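# Cover a standing cup's mouth with paper

## Task

Place the paper so it covers the entire opening and rim of the cup, with the cup still upright at the end.

## Robot and tools

Robot: two arms, left_arm and right_arm, each ending in a parallel gripper. Bases in the scene frame: left_arm at (+0.031, +0.241, 0) m, quat_wxyz (+1.000, 0, 0, -0.016); right_arm at (+0.028, -0.367, 0) m, quat_wxyz (+1.000, 0, 0, -0.002). Behind them a camera stand is fixed to the floor; never strike it or the table hard.

Frames. Scene frame: origin at table-top height, halfway between the nominal arm bases, +x out over the table, +z up, +y toward left_arm (arm names do not match image left/right). Reported hand positions, quaternions, velocities and targets use this frame. Offsets you send are along the current Hand target's own axes instead. On each gripper, +z points along the fingers and the fingers open and shut along y. end_effector_position is the point between the pads, about 1 cm short of the tips. Readings may be off by a few centimetres, especially far out.

Motion numbers. Both motion tools take rows of 14 numbers, each in [-1, 1]: left_arm dx, dy, dz, rx, ry, rz, opening, then the same seven for right_arm. Always give all 14, even for one arm. The first six of each arm are an offset (not a pose) from that arm's Hand target as it stands when the action or move starts; 1.0 equals 0.6 m of travel or 180 degrees, and rx, ry, rz form a single rotation vector. Opening is absolute: +1 fully open (0.094 m), -1 shut. Sending six zeros re-requests the current Hand target. Sending the same nonzero offset again moves further. Orientation requests are clipped each step to 40 degrees from the measured orientation.

execute_actions: actions is a list of actions; each action is up to 15 rows, one per 1/30 s step, all measured from the same start pose (not chained row to row); a short action repeats its last row to fill 15 steps. cameras picks which images come back (names, ["all"], or []); default is all only when actions is empty. An empty actions list just reports state and images.

move: target is one 14-number row or a list of up to 15 rows, every row an offset from the Hand targets at the move's start. The grippers travel in straight lines, all finishing together, taking at least 0.5 s and cut off at 10 s. speed: m/s, 0.002 to 2.9, default 0.25 (turn rate up to twice that in rad/s), one value or one per target. blend: metres of corner rounding per target; 0 means halt at each. opening_speed: rate of finger change per second on the -1..1 scale, at least 0.2; use it to close gently on paper. grip_force: newtons per pad, 10 to 50, one value or one per arm; it persists, and lower values close slowly. blocking=false returns after about 0.5 s while motion continues. No obstacle avoidance: paths go straight through things and past the other arm. Faster moves lag and stray more, and contacts hit harder; a target set far beyond a contact presses harder. Do not route a path close to an arm's own base; go around it. The result adds a move: line (done, off_target, moving, held, fault, plus limits such as paced or held). done means at rest within 10 mm and 2 degrees; it says nothing about contact.

wait: seconds from 0 to 10; arms keep their last commands; returns early if a running move ends. stop: brakes a running move (braking needs distance). zoom_image: camera (one of cam_head_left, cam_head_right, cam_high, cam_low, cam_left_wrist, cam_right_wrist) and region [x0, y0, x1, y1] in pixels from the top-left, at most 504 by 504, only on the latest images. finished_scene: scene is the current scene number; it ends the scene irreversibly, so make no more calls in that reply. The paper must stay in place over the cup without the robot.

Results give per arm: end_effector_position (m) and quat_wxyz, Hand target (the commanded pose the next offset counts from), joint positions (last = finger gap in m), joint velocities (may read within noise), joint torques, grip_measured (on the opening scale, reading up to about 2.5 mm wide when empty), grip_effort_nm (gripper motor effort, negative closing; not pad force), and Tool commands. Actions may also list step positions. A gripper often stops a few centimetres short of its target due to friction or weight; resend the gap as an offset. To end a press, command back past the gripper.

Avoid: dropping or flinging the paper, knocking the cup over, anything leaving the table, hard pushes, grippers or wrist cameras colliding (the clearance check does not cover these), closing one gripper on the other's fingers, and long stretched or stalled poses that heat motors (MOTOR HOT at 75 °C, fold-up fault at 90 °C).

Each tool is called after "Request:" as name(argument=value, ...), one argument or row to a line, values as JSON.

## Session

Request:
execute_actions(
  actions=[],
)

Scene clock: 0.00 s.
left_arm: end_effector_position=(+0.4355, +0.2455, +0.0978) grip_measured=+1.000 grip_effort_nm=n/a end_effector_quat_wxyz=(+0.586, -0.035, +0.810, +0.013) | right_arm: end_effector_position=(+0.4432, -0.3883, +0.1109) grip_measured=+1.000 grip_effort_nm=n/a end_effector_quat_wxyz=(+0.611, +0.006, +0.791, -0.035)
Joint positions: left_arm=[-0.002 1.577 0.381 0.875 -0.094 -0.053 0.094] | right_arm=[-0.042 1.612 0.4 0.958 0.019 -0.045 0.094]
Joint velocities: within noise
Joint torques (N m): no reading
Heat: left arm: 47 °C; right arm: 41 °C.
Hand target: left_arm +0.4374, +0.2455, +0.1029; +0.591, -0.036, +0.805, +0.013 | right_arm +0.4441, -0.3883, +0.1135; +0.613, +0.006, +0.789, -0.035
Tool commands: left_gripper/opening=+1.0 right_gripper/opening=+1.0

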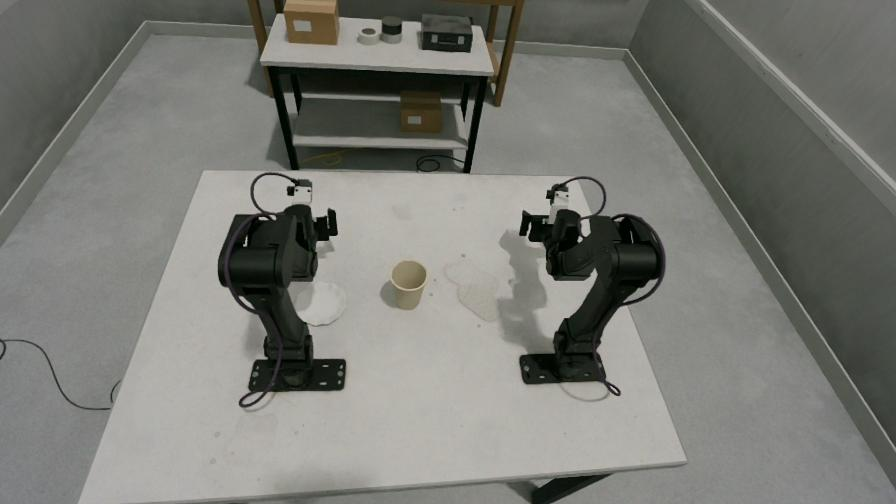

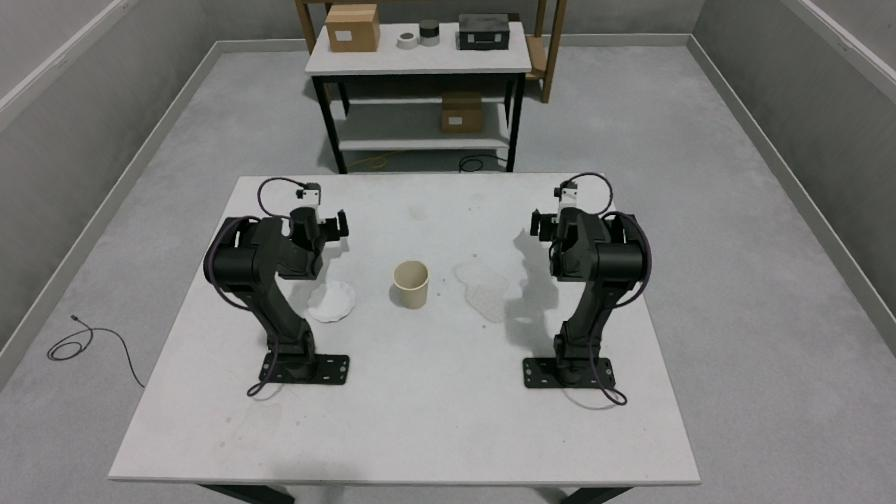

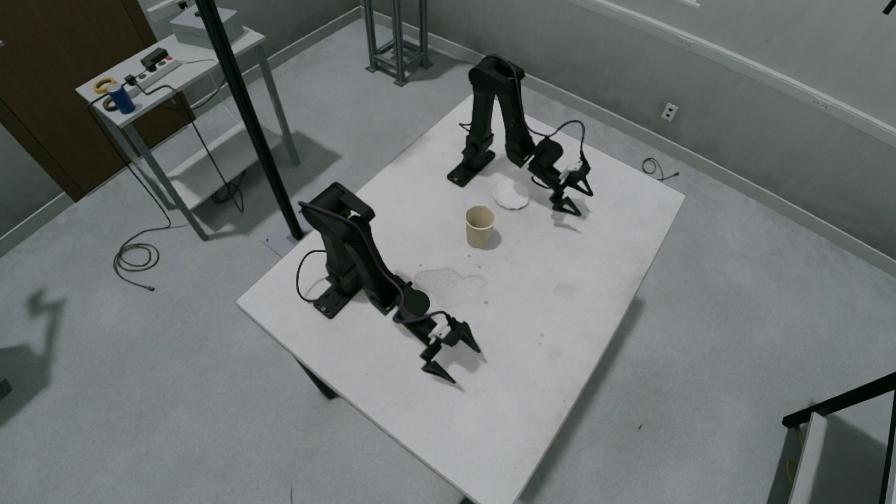

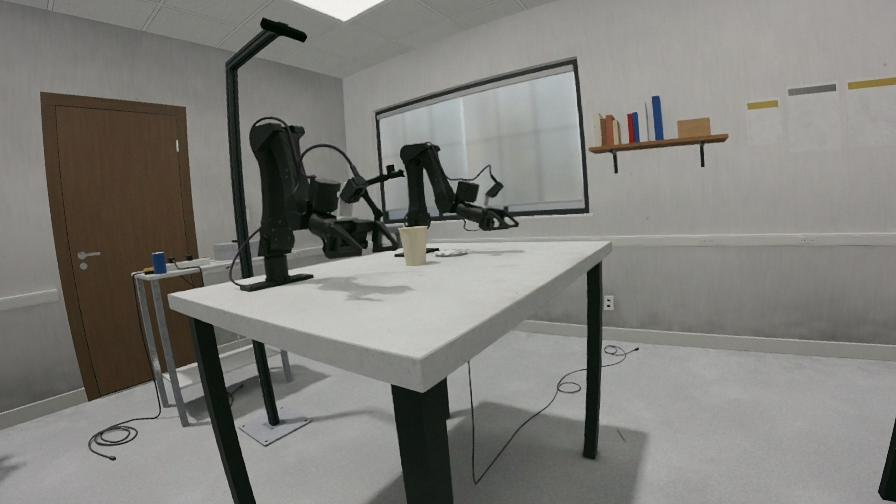

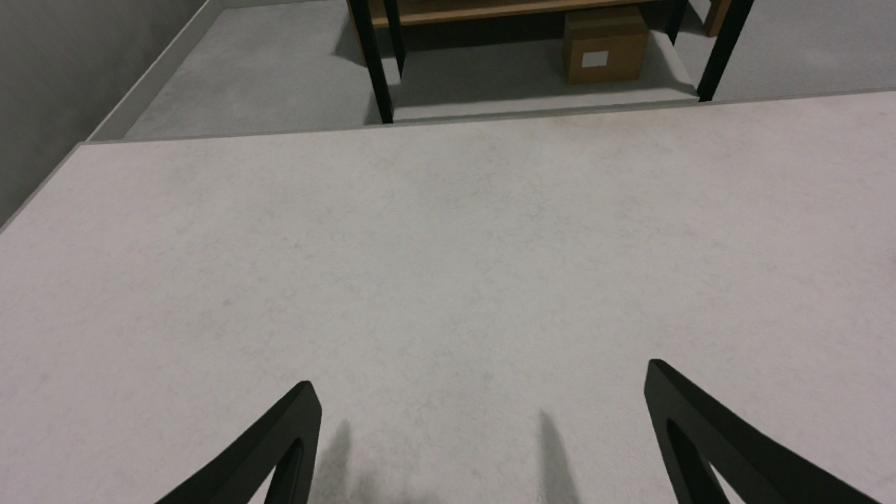

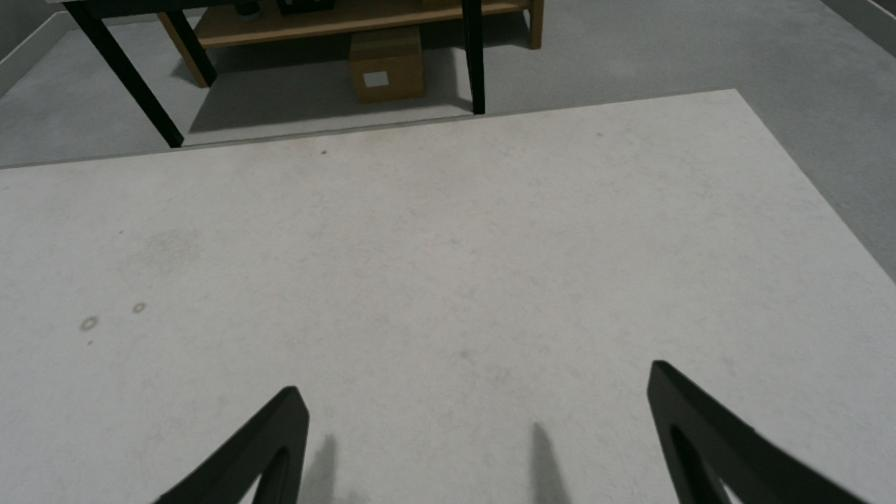

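Request:
zoom_image(
  camera="cam_head_right",
  region=[280, 240, 480, 350],
)

Request:
zoom_image(
  camera="cam_head_left",
  region=[260, 240, 460, 350],
)

Request:
zoom_image(
  camera="cam_high",
  region=[430, 150, 600, 260],
)

Request:
zoom_image(
  camera="cam_low",
  region=[380, 200, 520, 280],
)

Scaled by 2.520 from the camera's 896x504 image, which has a finer 1280x720 frame.

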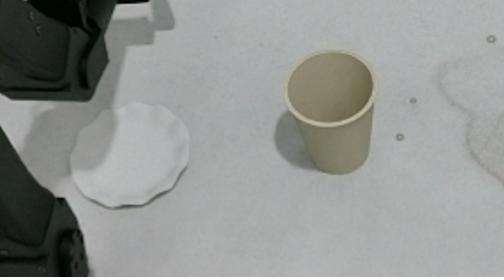

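Scaled by 2.520 from the camera's 896x504 image, which has a finer 1280x720 frame.

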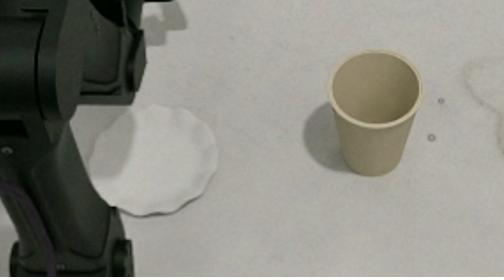

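Scaled by 2.965 from the camera's 896x504 image, which has a finer 1280x720 frame.

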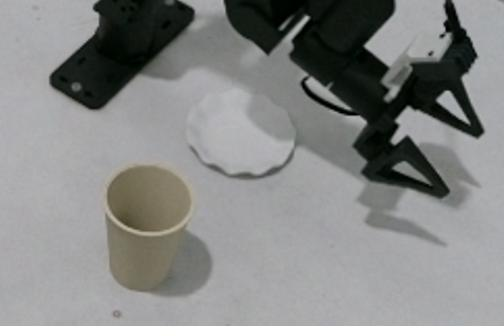

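Scaled by 3.600 from the camera's 896x504 image, which has a finer 1280x720 frame.

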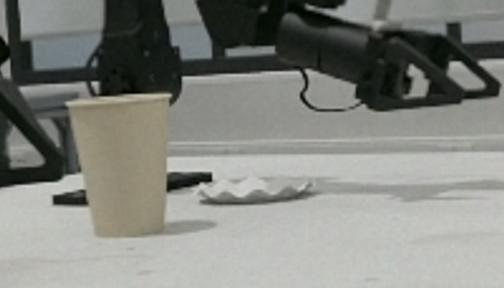

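Request:
move(
  target=[-0.162, -0.080, -0.296, 0.009, 0.403, 0.025, 1, 0, 0, 0, 0, 0, 0, 1],
  speed=0.4,
  cameras=["all"],
)

Scene clock: 56.50 s.
left_arm: end_effector_position=(+0.3045, +0.1929, +0.2406) grip_measured=+1.000 grip_effort_nm=0.04 end_effector_quat_wxyz=(+0.097, +0.001, +0.995, -0.014) | right_arm: end_effector_position=(+0.4432, -0.3883, +0.1109) grip_measured=+1.000 grip_effort_nm=-0.01 end_effector_quat_wxyz=(+0.611, +0.006, +0.791, -0.035)
Joint positions: left_arm=[-0.152 1.493 1.68 -1.561 -0.008 -0.18 0.094] | right_arm=[-0.042 1.612 0.4 0.958 0.019 -0.045 0.094]
Joint torques (N m): left_arm=[-0.55 -6.26 7.41 0.74 0.06 -0.06] | right_arm=[0.06 -6.65 6.17 1.98 -0.01 -0.02]
Heat: left arm: 47 °C; right arm: 41 °C.
Hand target: left_arm +0.3008, +0.1906, +0.2499; +0.000, +0.001, +1.000, +0.000 | right_arm +0.4441, -0.3883, +0.1135; +0.613, +0.006, +0.789, -0.035
Off the commanded pose: left_arm 0.010 m, 11 deg | right_arm 0.003 m, 0 deg.
joint sent to its limit (left arm) — joint 4 (wrist pitch), lower limit. The joint targets are off in orientation, not in position.
move: off_target (left_arm)
camera_calibration:
cam_left_wrist: T_world_to_cam=[[-0.1113, -0.993525, -0.0228102, 0.241051], [-0.933809, 0.0967018, 0.344456, 0.228054], [-0.34002, 0.0596382, -0.938525, 0.433189], [0, 0, 0, 1]] pos_world=[0.387081, 0.191603, 0.333503]

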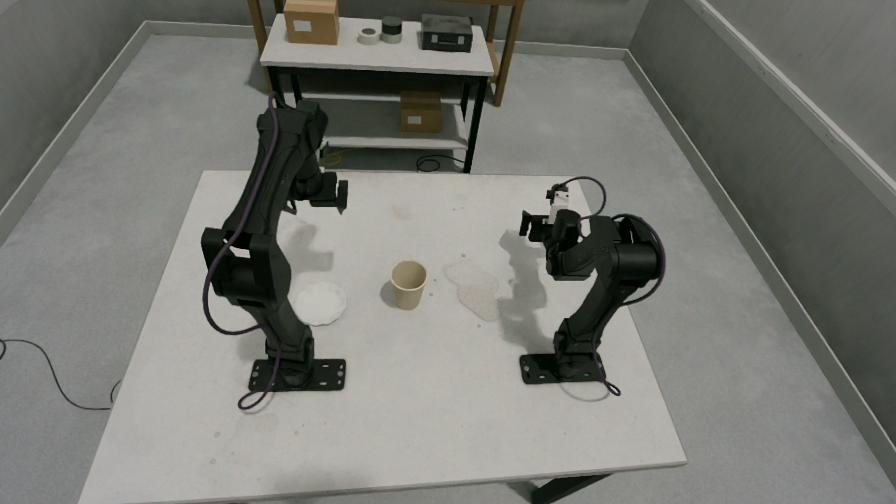

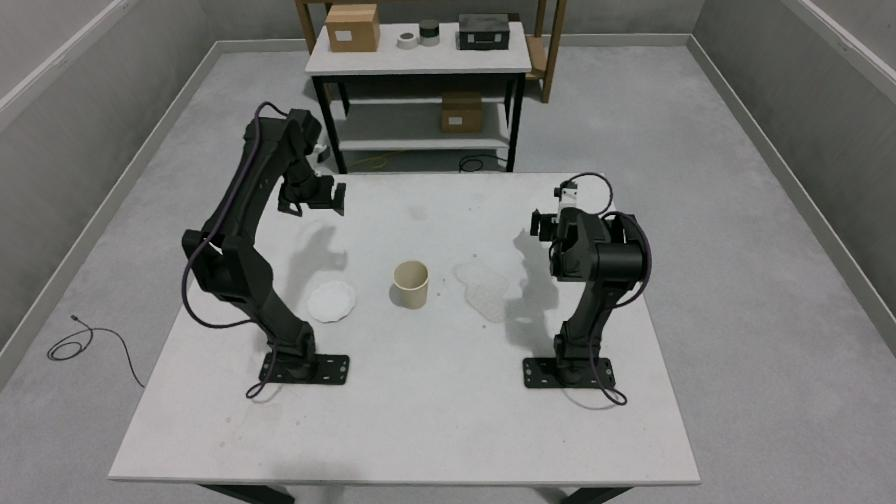

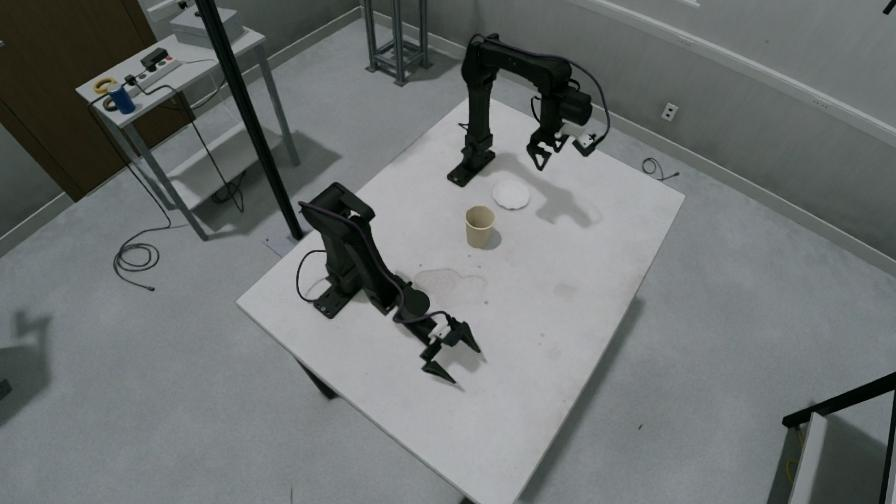

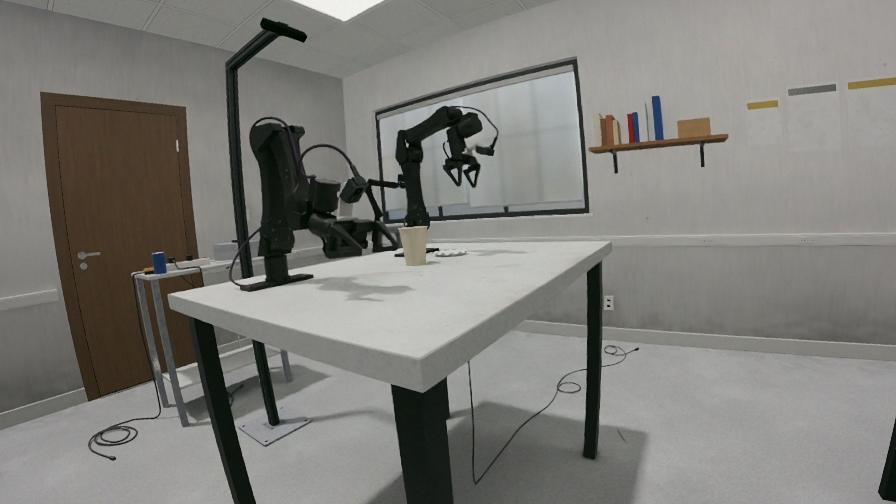

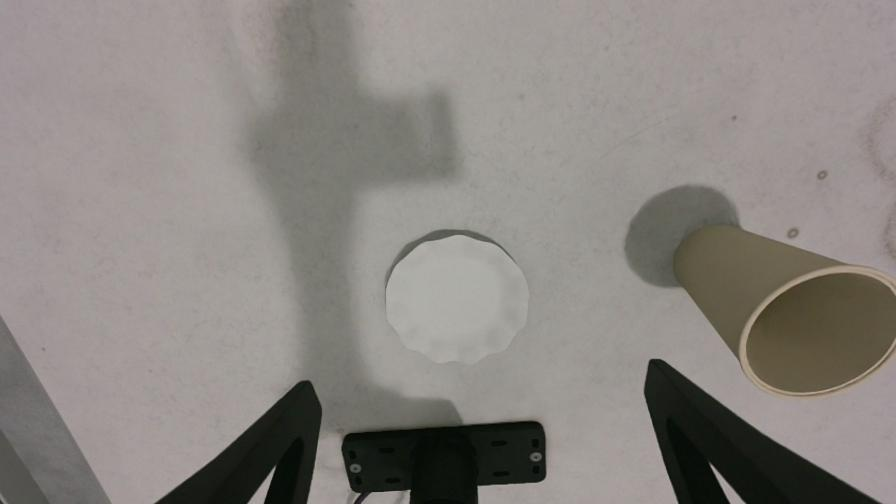

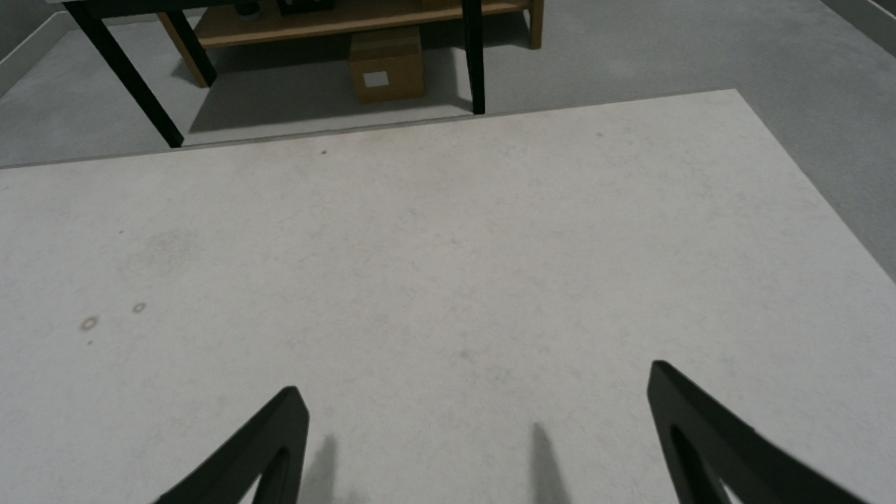

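Request:
zoom_image(
  camera="cam_left_wrist",
  region=[360, 210, 560, 390],
)

Request:
zoom_image(
  camera="cam_low",
  region=[380, 220, 500, 280],
)

Request:
zoom_image(
  camera="cam_high",
  region=[450, 160, 570, 260],
)

Request:
zoom_image(
  camera="cam_head_right",
  region=[280, 240, 460, 340],
)

Scaled by 2.520 from the camera's 896x504 image, which has a finer 1280x720 frame.

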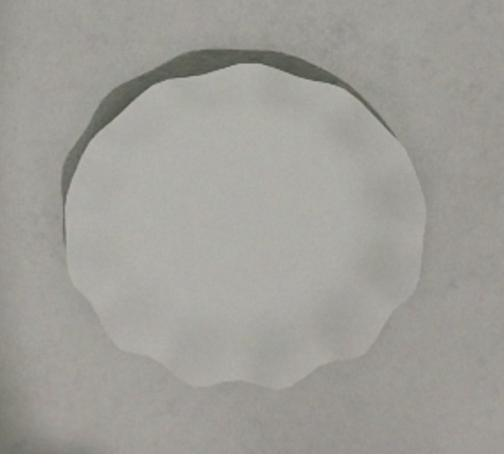

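Scaled by 4.200 from the camera's 896x504 image, which has a finer 1280x720 frame.

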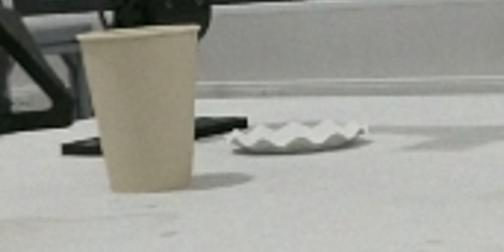

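Scaled by 4.200 from the camera's 896x504 image, which has a finer 1280x720 frame.

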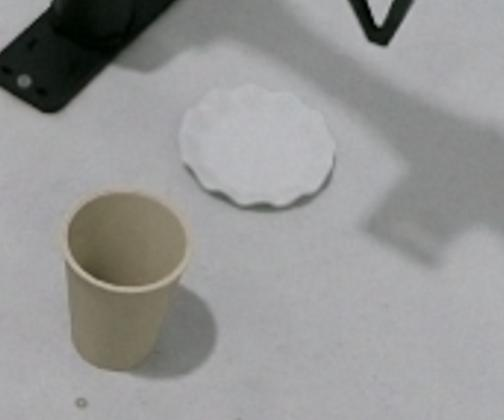

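Scaled by 2.800 from the camera's 896x504 image, which has a finer 1280x720 frame.

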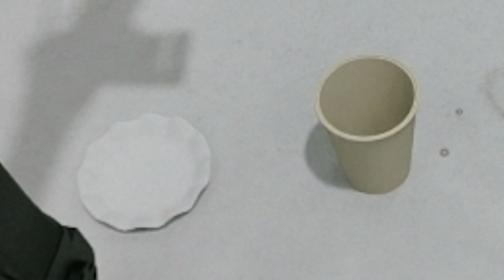

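Request:
move(
  target=[0.1263, -0.0643, 0.30, 0, 0, 0, -0.255, 0, 0, 0, 0, 0, 0, 1],
  speed=0.3,
  cameras=["cam_left_wrist", "cam_low", "cam_head_right", "cam_high"],
)

Scene clock: 120.13 s.
left_arm: end_effector_position=(+0.2251, +0.1533, +0.0736) grip_measured=-0.253 grip_effort_nm=-0.07 end_effector_quat_wxyz=(-0.005, +0.001, +1.000, +0.001) | right_arm: end_effector_position=(+0.4432, -0.3883, +0.1109) grip_measured=+1.000 grip_effort_nm=-0.01 end_effector_quat_wxyz=(+0.611, +0.006, +0.791, -0.035)
Joint positions: left_arm=[-0.396 1.377 0.923 -1.126 0.002 -0.426 0.035] | right_arm=[-0.042 1.612 0.4 0.958 0.019 -0.045 0.094]
Joint torques (N m): left_arm=[-0.59 -4.19 4.48 0.66 -0.02 -0.09] | right_arm=[0.06 -6.65 6.17 1.98 -0.01 -0.02]
Heat: left arm: 46 °C; right arm: 41 °C.
Hand target: left_arm +0.2249, +0.1522, +0.0700; +0.000, +0.001, +1.000, +0.000 | right_arm +0.4441, -0.3883, +0.1135; +0.613, +0.006, +0.789, -0.035
Off the commanded pose: left_arm 0.004 m, 1 deg | right_arm 0.003 m, 0 deg.
move: done
camera_calibration:
cam_left_wrist: T_world_to_cam=[[-0.115792, -0.992842, -0.0292745, 0.190355], [-0.844592, 0.0829053, 0.528954, 0.183651], [-0.52274, 0.0859734, -0.848146, 0.282288], [0, 0, 0, 1]] pos_world=[0.324715, 0.149497, 0.147851]
Images, in order (width x height): cam_head_right 896x504, cam_high 896x504, cam_low 896x504, cam_left_wrist 896x504.

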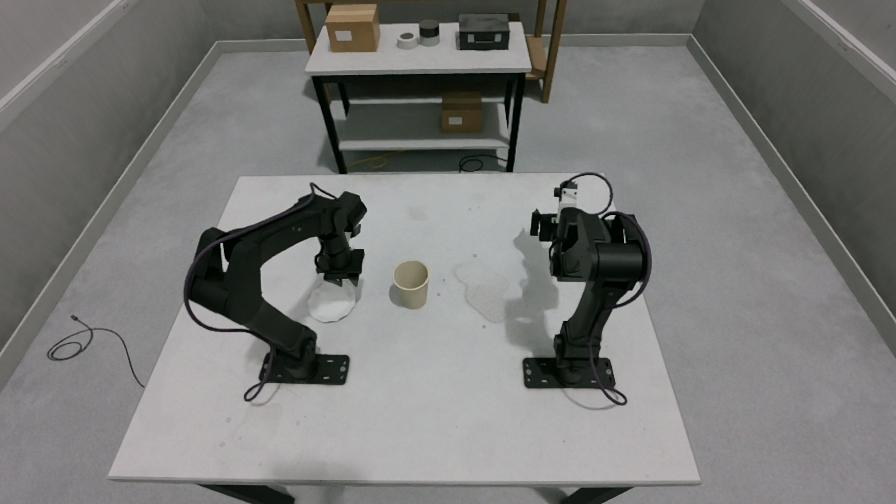

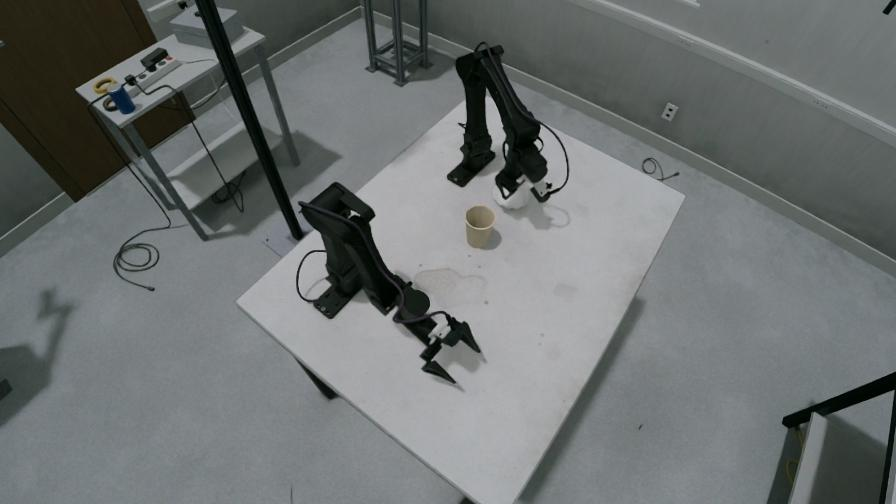

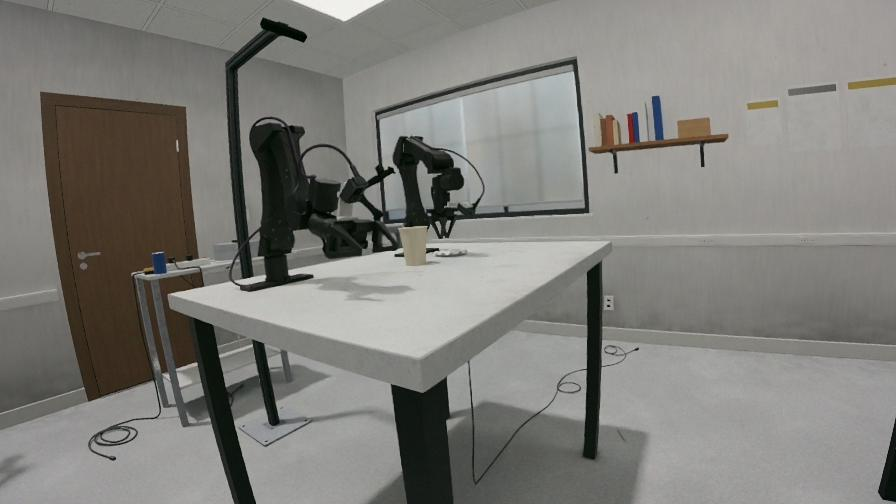

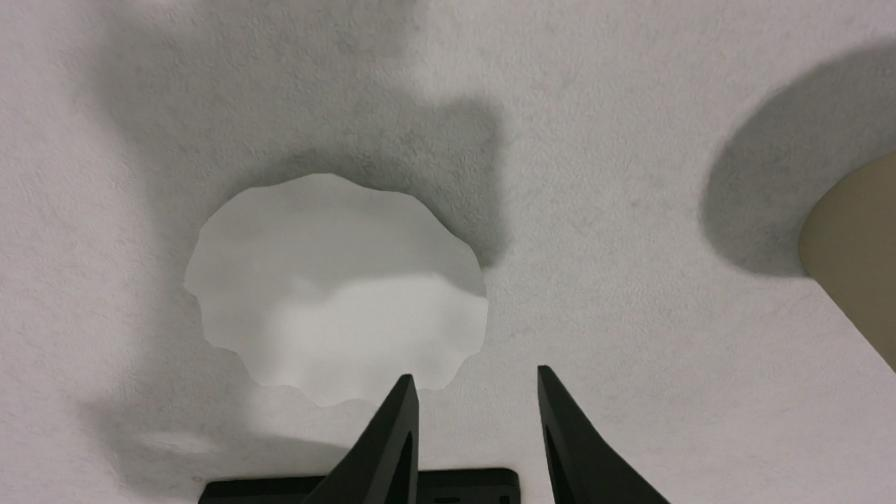

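Request:
move(
  target=[0.0065, 0.0063, 0.07, 0, 0, 0, -0.468, 0, 0, 0, 0, 0, 0, 1],
  speed=0.1,
  cameras=["cam_left_wrist", "cam_low"],
)

Request:
zoom_image(
  camera="cam_low",
  region=[380, 200, 520, 280],
)

Scene clock: 134.43 s.
left_arm: end_effector_position=(+0.2210, +0.1552, +0.0330) grip_measured=-0.466 grip_effort_nm=-0.07 end_effector_quat_wxyz=(-0.001, +0.001, +1.000, -0.001) | right_arm: end_effector_position=(+0.4432, -0.3883, +0.1109) grip_measured=+1.000 grip_effort_nm=-0.01 end_effector_quat_wxyz=(+0.611, +0.006, +0.791, -0.035)
Joint positions: left_arm=[-0.396 1.401 0.773 -0.944 0.002 -0.426 0.025] | right_arm=[-0.042 1.612 0.4 0.958 0.019 -0.045 0.094]
Joint torques (N m): left_arm=[0.12 -3.3 4.4 0.7 -0.02 0] | right_arm=[0.06 -6.65 6.2 1.98 -0.01 -0.02]
Heat: left arm: 45 °C; right arm: 41 °C.
Hand target: left_arm +0.2210, +0.1560, +0.0280; +0.000, +0.001, +1.000, +0.000 | right_arm +0.4441, -0.3883, +0.1135; +0.613, +0.006, +0.789, -0.035
Off the commanded pose: left_arm 0.005 m, 0 deg | right_arm 0.003 m, 0 deg.
move: done
camera_calibration:
cam_left_wrist: T_world_to_cam=[[-0.115175, -0.992991, -0.0265339, 0.190368], [-0.848862, 0.0845145, 0.521815, 0.202586], [-0.515915, 0.0826238, -0.852646, 0.244651], [0, 0, 0, 1]] pos_world=[0.320112, 0.151698, 0.10794]
Images, in order (width x height): cam_low 896x504, cam_left_wrist 896x504.

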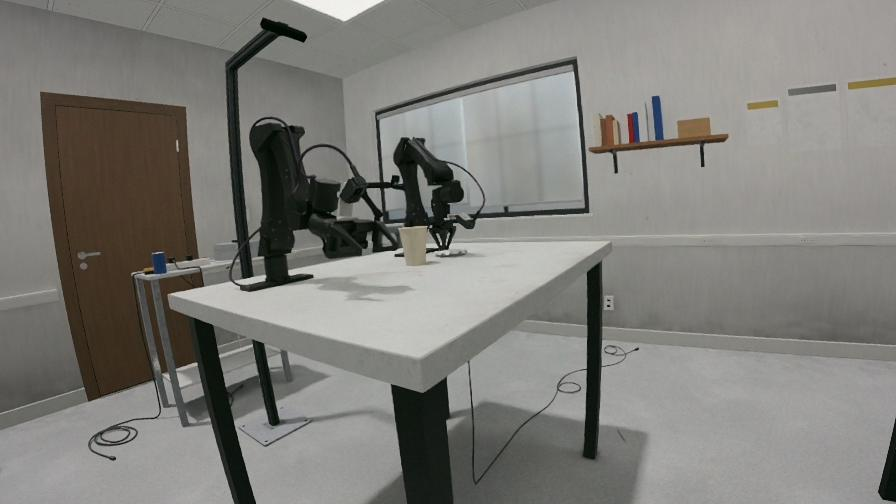

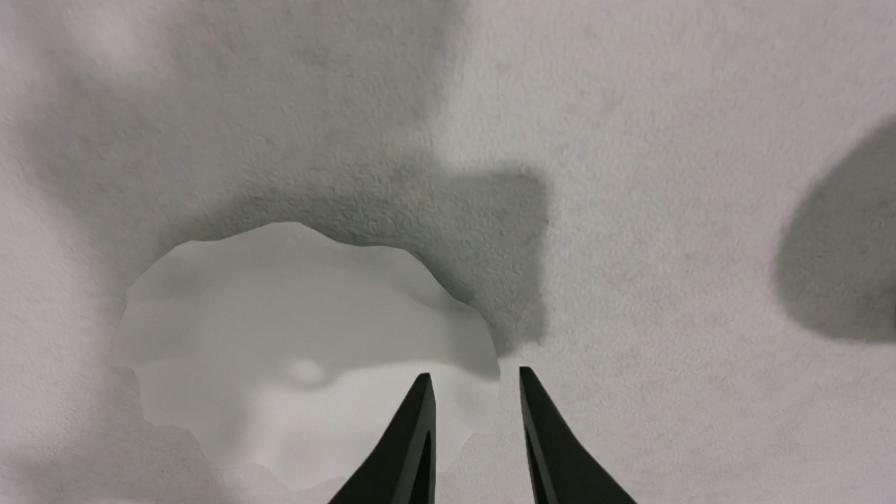

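Scaled by 3.600 from the camera's 896x504 image, which has a finer 1280x720 frame.

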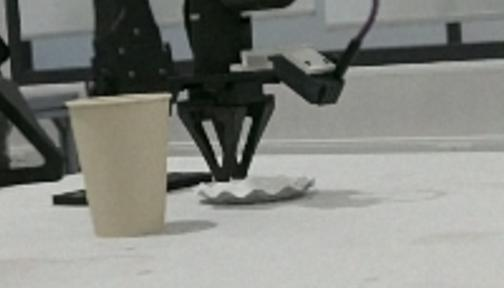

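Request:
move(
  target=[0, 0, 0.0217, 0, 0, 0, -0.468, 0, 0, 0, 0, 0, 0, 1],
  speed=0.04,
  cameras=["cam_left_wrist", "cam_low"],
)

Request:
zoom_image(
  camera="cam_low",
  region=[410, 220, 490, 270],
)

Scene clock: 142.70 s.
left_arm: end_effector_position=(+0.2215, +0.1549, +0.0202) grip_measured=-0.466 grip_effort_nm=-0.08 end_effector_quat_wxyz=(+0.000, +0.001, +1.000, -0.001) | right_arm: end_effector_position=(+0.4432, -0.3883, +0.1109) grip_measured=+1.000 grip_effort_nm=-0.01 end_effector_quat_wxyz=(+0.611, +0.006, +0.791, -0.035)
Joint positions: left_arm=[-0.396 1.425 0.738 -0.882 0.002 -0.426 0.025] | right_arm=[-0.042 1.612 0.4 0.958 0.019 -0.045 0.094]
Joint torques (N m): left_arm=[0.1 -3.34 4.26 0.74 -0.02 0] | right_arm=[0.06 -6.65 6.17 1.98 -0.01 -0.02]
Heat: left arm: 45 °C; right arm: 41 °C.
Hand target: left_arm +0.2210, +0.1560, +0.0150; +0.000, +0.001, +1.000, +0.000 | right_arm +0.4441, -0.3883, +0.1135; +0.613, +0.006, +0.789, -0.035
Off the commanded pose: left_arm 0.005 m, 0 deg | right_arm 0.003 m, 0 deg.
move: done
camera_calibration:
cam_left_wrist: T_world_to_cam=[[-0.115192, -0.993001, -0.0260574, 0.189842], [-0.849551, 0.0848889, 0.520631, 0.209795], [-0.514776, 0.0821094, -0.853384, 0.233912], [0, 0, 0, 1]] pos_world=[0.320512, 0.151498, 0.0953379]
Images, in order (width x height): cam_low 896x504, cam_left_wrist 896x504.

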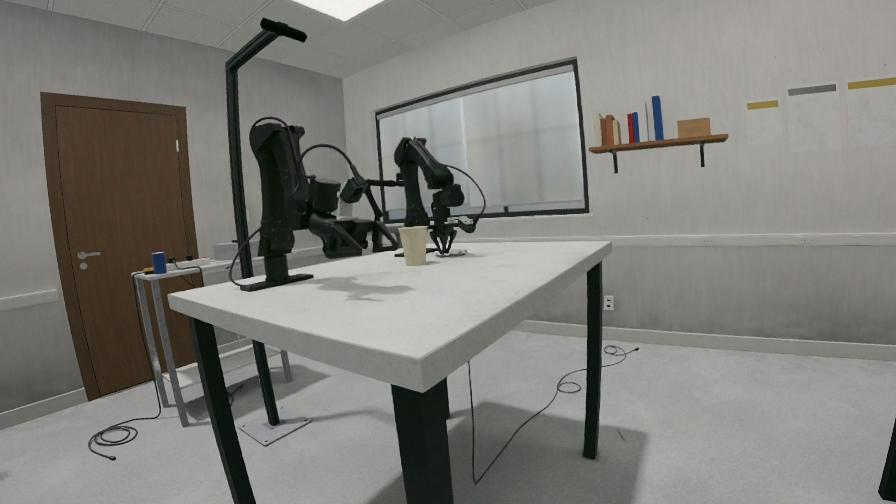

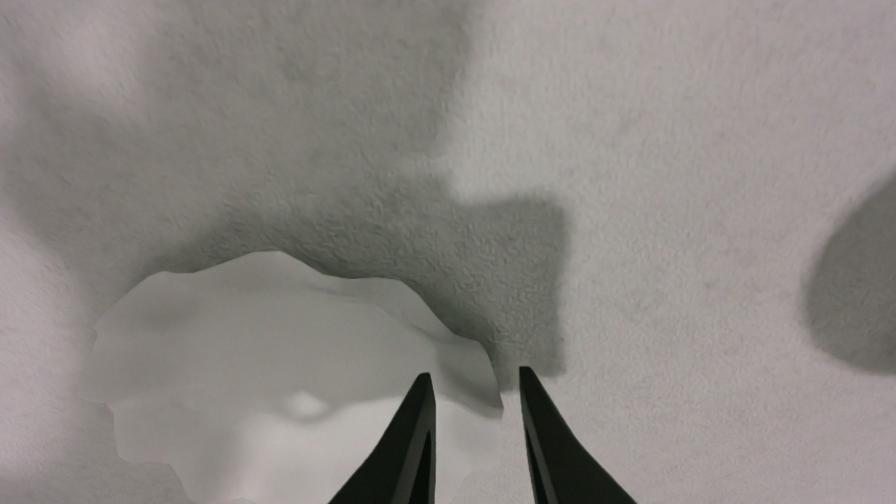

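Scaled by 6.300 from the camera's 896x504 image, which has a finer 1280x720 frame.

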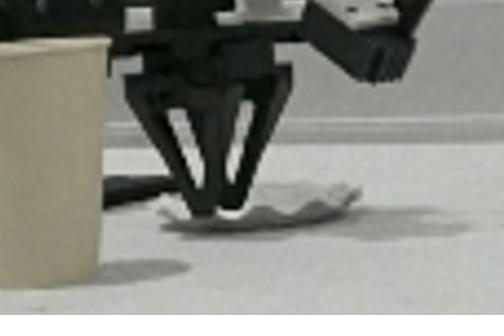

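Request:
move(
  target=[0, 0, 0.009, 0, 0, 0, -0.468, 0, 0, 0, 0, 0, 0, 1],
  speed=0.03,
  cameras=["cam_left_wrist", "cam_low"],
)

Request:
zoom_image(
  camera="cam_low",
  region=[410, 220, 490, 270],
)

Scene clock: 155.47 s.
left_arm: end_effector_position=(+0.2217, +0.1548, +0.0148) grip_measured=-0.466 grip_effort_nm=-0.08 end_effector_quat_wxyz=(+0.000, +0.001, +1.000, -0.001) | right_arm: end_effector_position=(+0.4432, -0.3883, +0.1109) grip_measured=+1.000 grip_effort_nm=-0.01 end_effector_quat_wxyz=(+0.611, +0.006, +0.791, -0.035)
Joint positions: left_arm=[-0.396 1.437 0.724 -0.856 0.002 -0.426 0.025] | right_arm=[-0.042 1.612 0.4 0.958 0.019 -0.045 0.094]
Joint torques (N m): left_arm=[0.1 -3.4 4.15 0.72 -0.02 0] | right_arm=[0.06 -6.65 6.17 1.98 -0.01 -0.02]
Heat: left arm: 45 °C; right arm: 42 °C.
Hand target: left_arm +0.2210, +0.1560, +0.0095; +0.000, +0.001, +1.000, +0.000 | right_arm +0.4441, -0.3883, +0.1135; +0.613, +0.006, +0.789, -0.035
Off the commanded pose: left_arm 0.005 m, 0 deg | right_arm 0.003 m, 0 deg.
move: done
camera_calibration:
cam_left_wrist: T_world_to_cam=[[-0.11522, -0.993001, -0.0259551, 0.189628], [-0.849731, 0.0849964, 0.52032, 0.212802], [-0.514472, 0.0820063, -0.853577, 0.229435], [0, 0, 0, 1]] pos_world=[0.320712, 0.151398, 0.0900375]
Images, in order (width x height): cam_low 896x504, cam_left_wrist 896x504.

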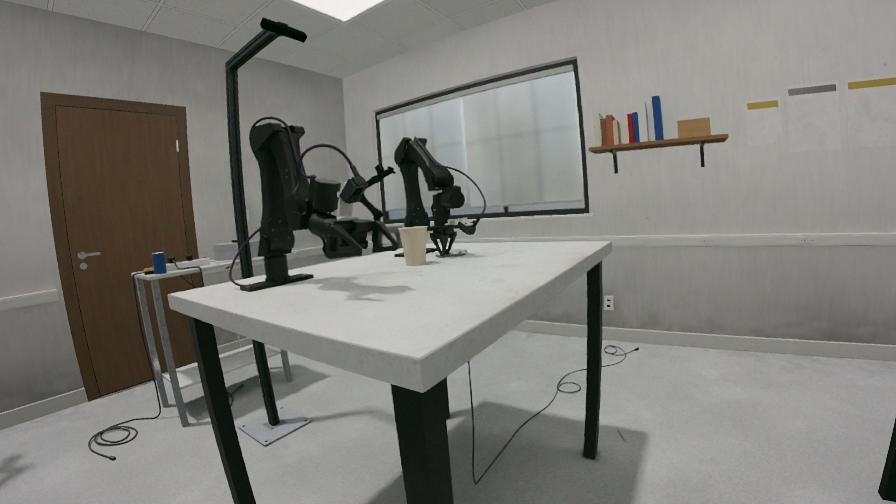

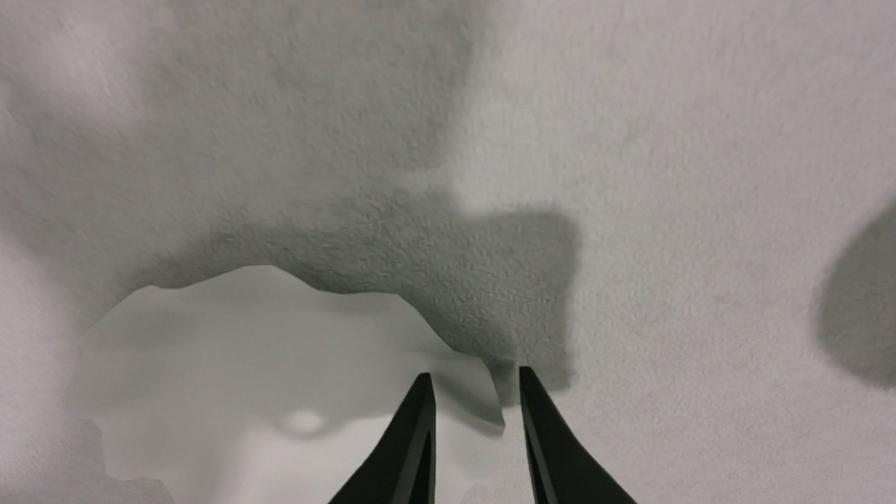

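Scaled by 6.300 from the camera's 896x504 image, which has a finer 1280x720 frame.

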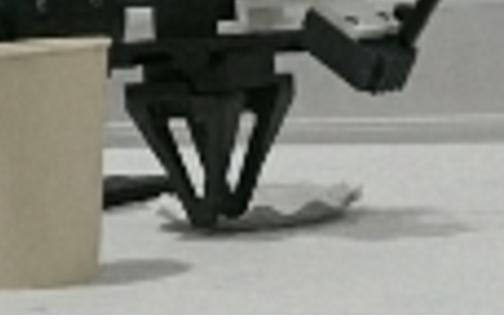

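Request:
move(
  target=[0, 0, 0, 0, 0, 0, -1, 0, 0, 0, 0, 0, 0, 1],
  speed=0.03,
  grip_force=25,
  cameras=["cam_left_wrist", "cam_low", "cam_high"],
)

Request:
zoom_image(
  camera="cam_low",
  region=[410, 220, 490, 270],
)

Scene clock: 161.40 s.
left_arm: end_effector_position=(+0.2219, +0.1547, +0.0148) grip_measured=-0.995 grip_effort_nm=-0.26 end_effector_quat_wxyz=(+0.001, +0.001, +1.000, -0.001) | right_arm: end_effector_position=(+0.4432, -0.3883, +0.1109) grip_measured=+1.000 grip_effort_nm=-0.01 end_effector_quat_wxyz=(+0.611, +0.006, +0.791, -0.035)
Joint positions: left_arm=[-0.396 1.437 0.724 -0.856 0.002 -0.426 0] | right_arm=[-0.042 1.612 0.4 0.958 0.019 -0.045 0.094]
Joint torques (N m): left_arm=[0.14 -3.38 4.12 0.72 -0.02 -0.01] | right_arm=[0.06 -6.65 6.17 1.98 -0.01 -0.02]
Heat: left arm: 45 °C; right arm: 42 °C.
Hand target: left_arm +0.2210, +0.1560, +0.0095; +0.000, +0.001, +1.000, +0.000 | right_arm +0.4441, -0.3883, +0.1135; +0.613, +0.006, +0.789, -0.035
Off the commanded pose: left_arm 0.006 m, 0 deg | right_arm 0.003 m, 0 deg.
grip_force (N): 25, 25
move: done
camera_calibration:
cam_left_wrist: T_world_to_cam=[[-0.115123, -0.993018, -0.0257342, 0.189591], [-0.85011, 0.0850873, 0.519686, 0.213052], [-0.513867, 0.0817045, -0.85397, 0.229373], [0, 0, 0, 1]] pos_world=[0.320812, 0.151398, 0.0900365]
Images, in order (width x height): cam_high 896x504, cam_low 896x504, cam_left_wrist 896x504.

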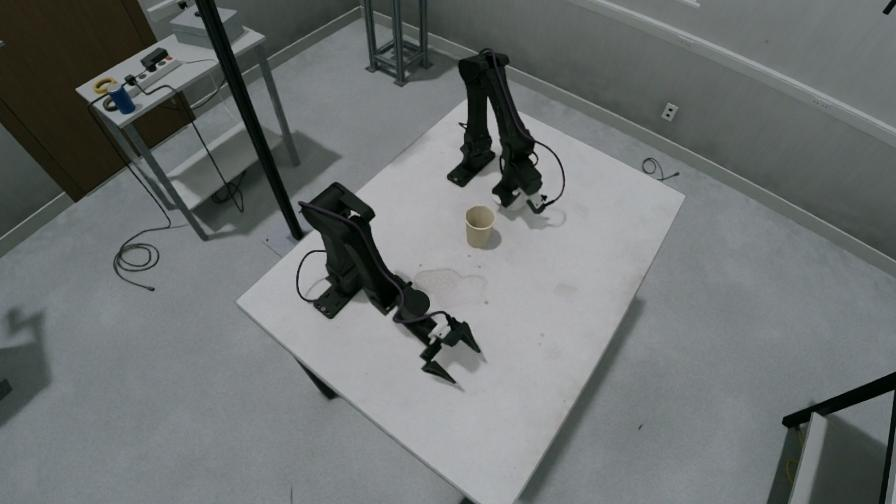

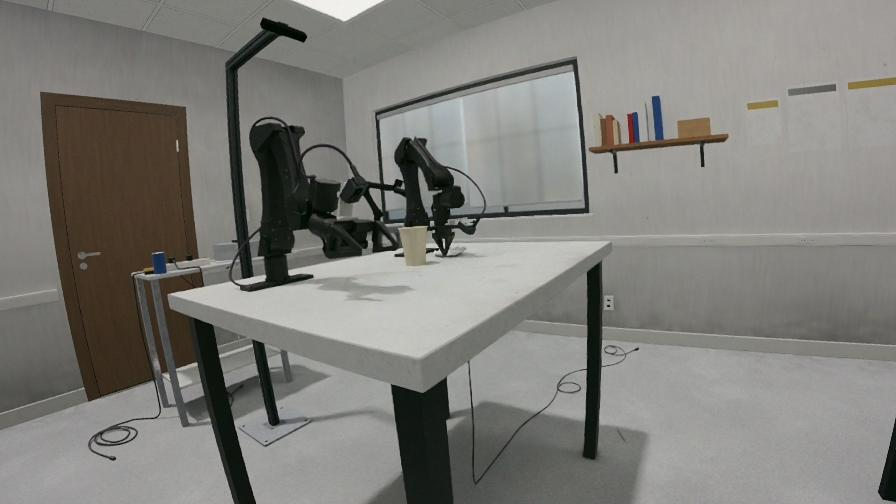

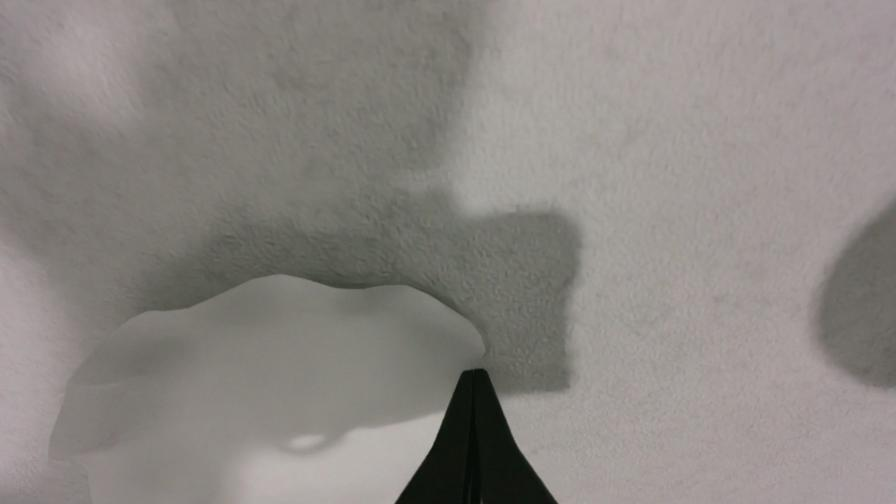

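Scaled by 6.300 from the camera's 896x504 image, which has a finer 1280x720 frame.

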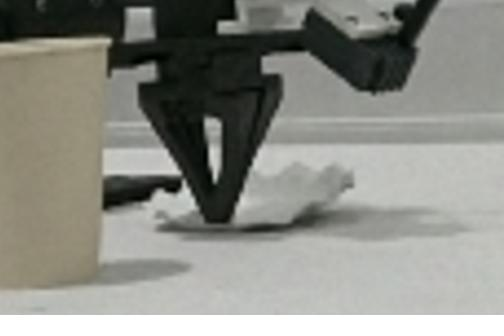

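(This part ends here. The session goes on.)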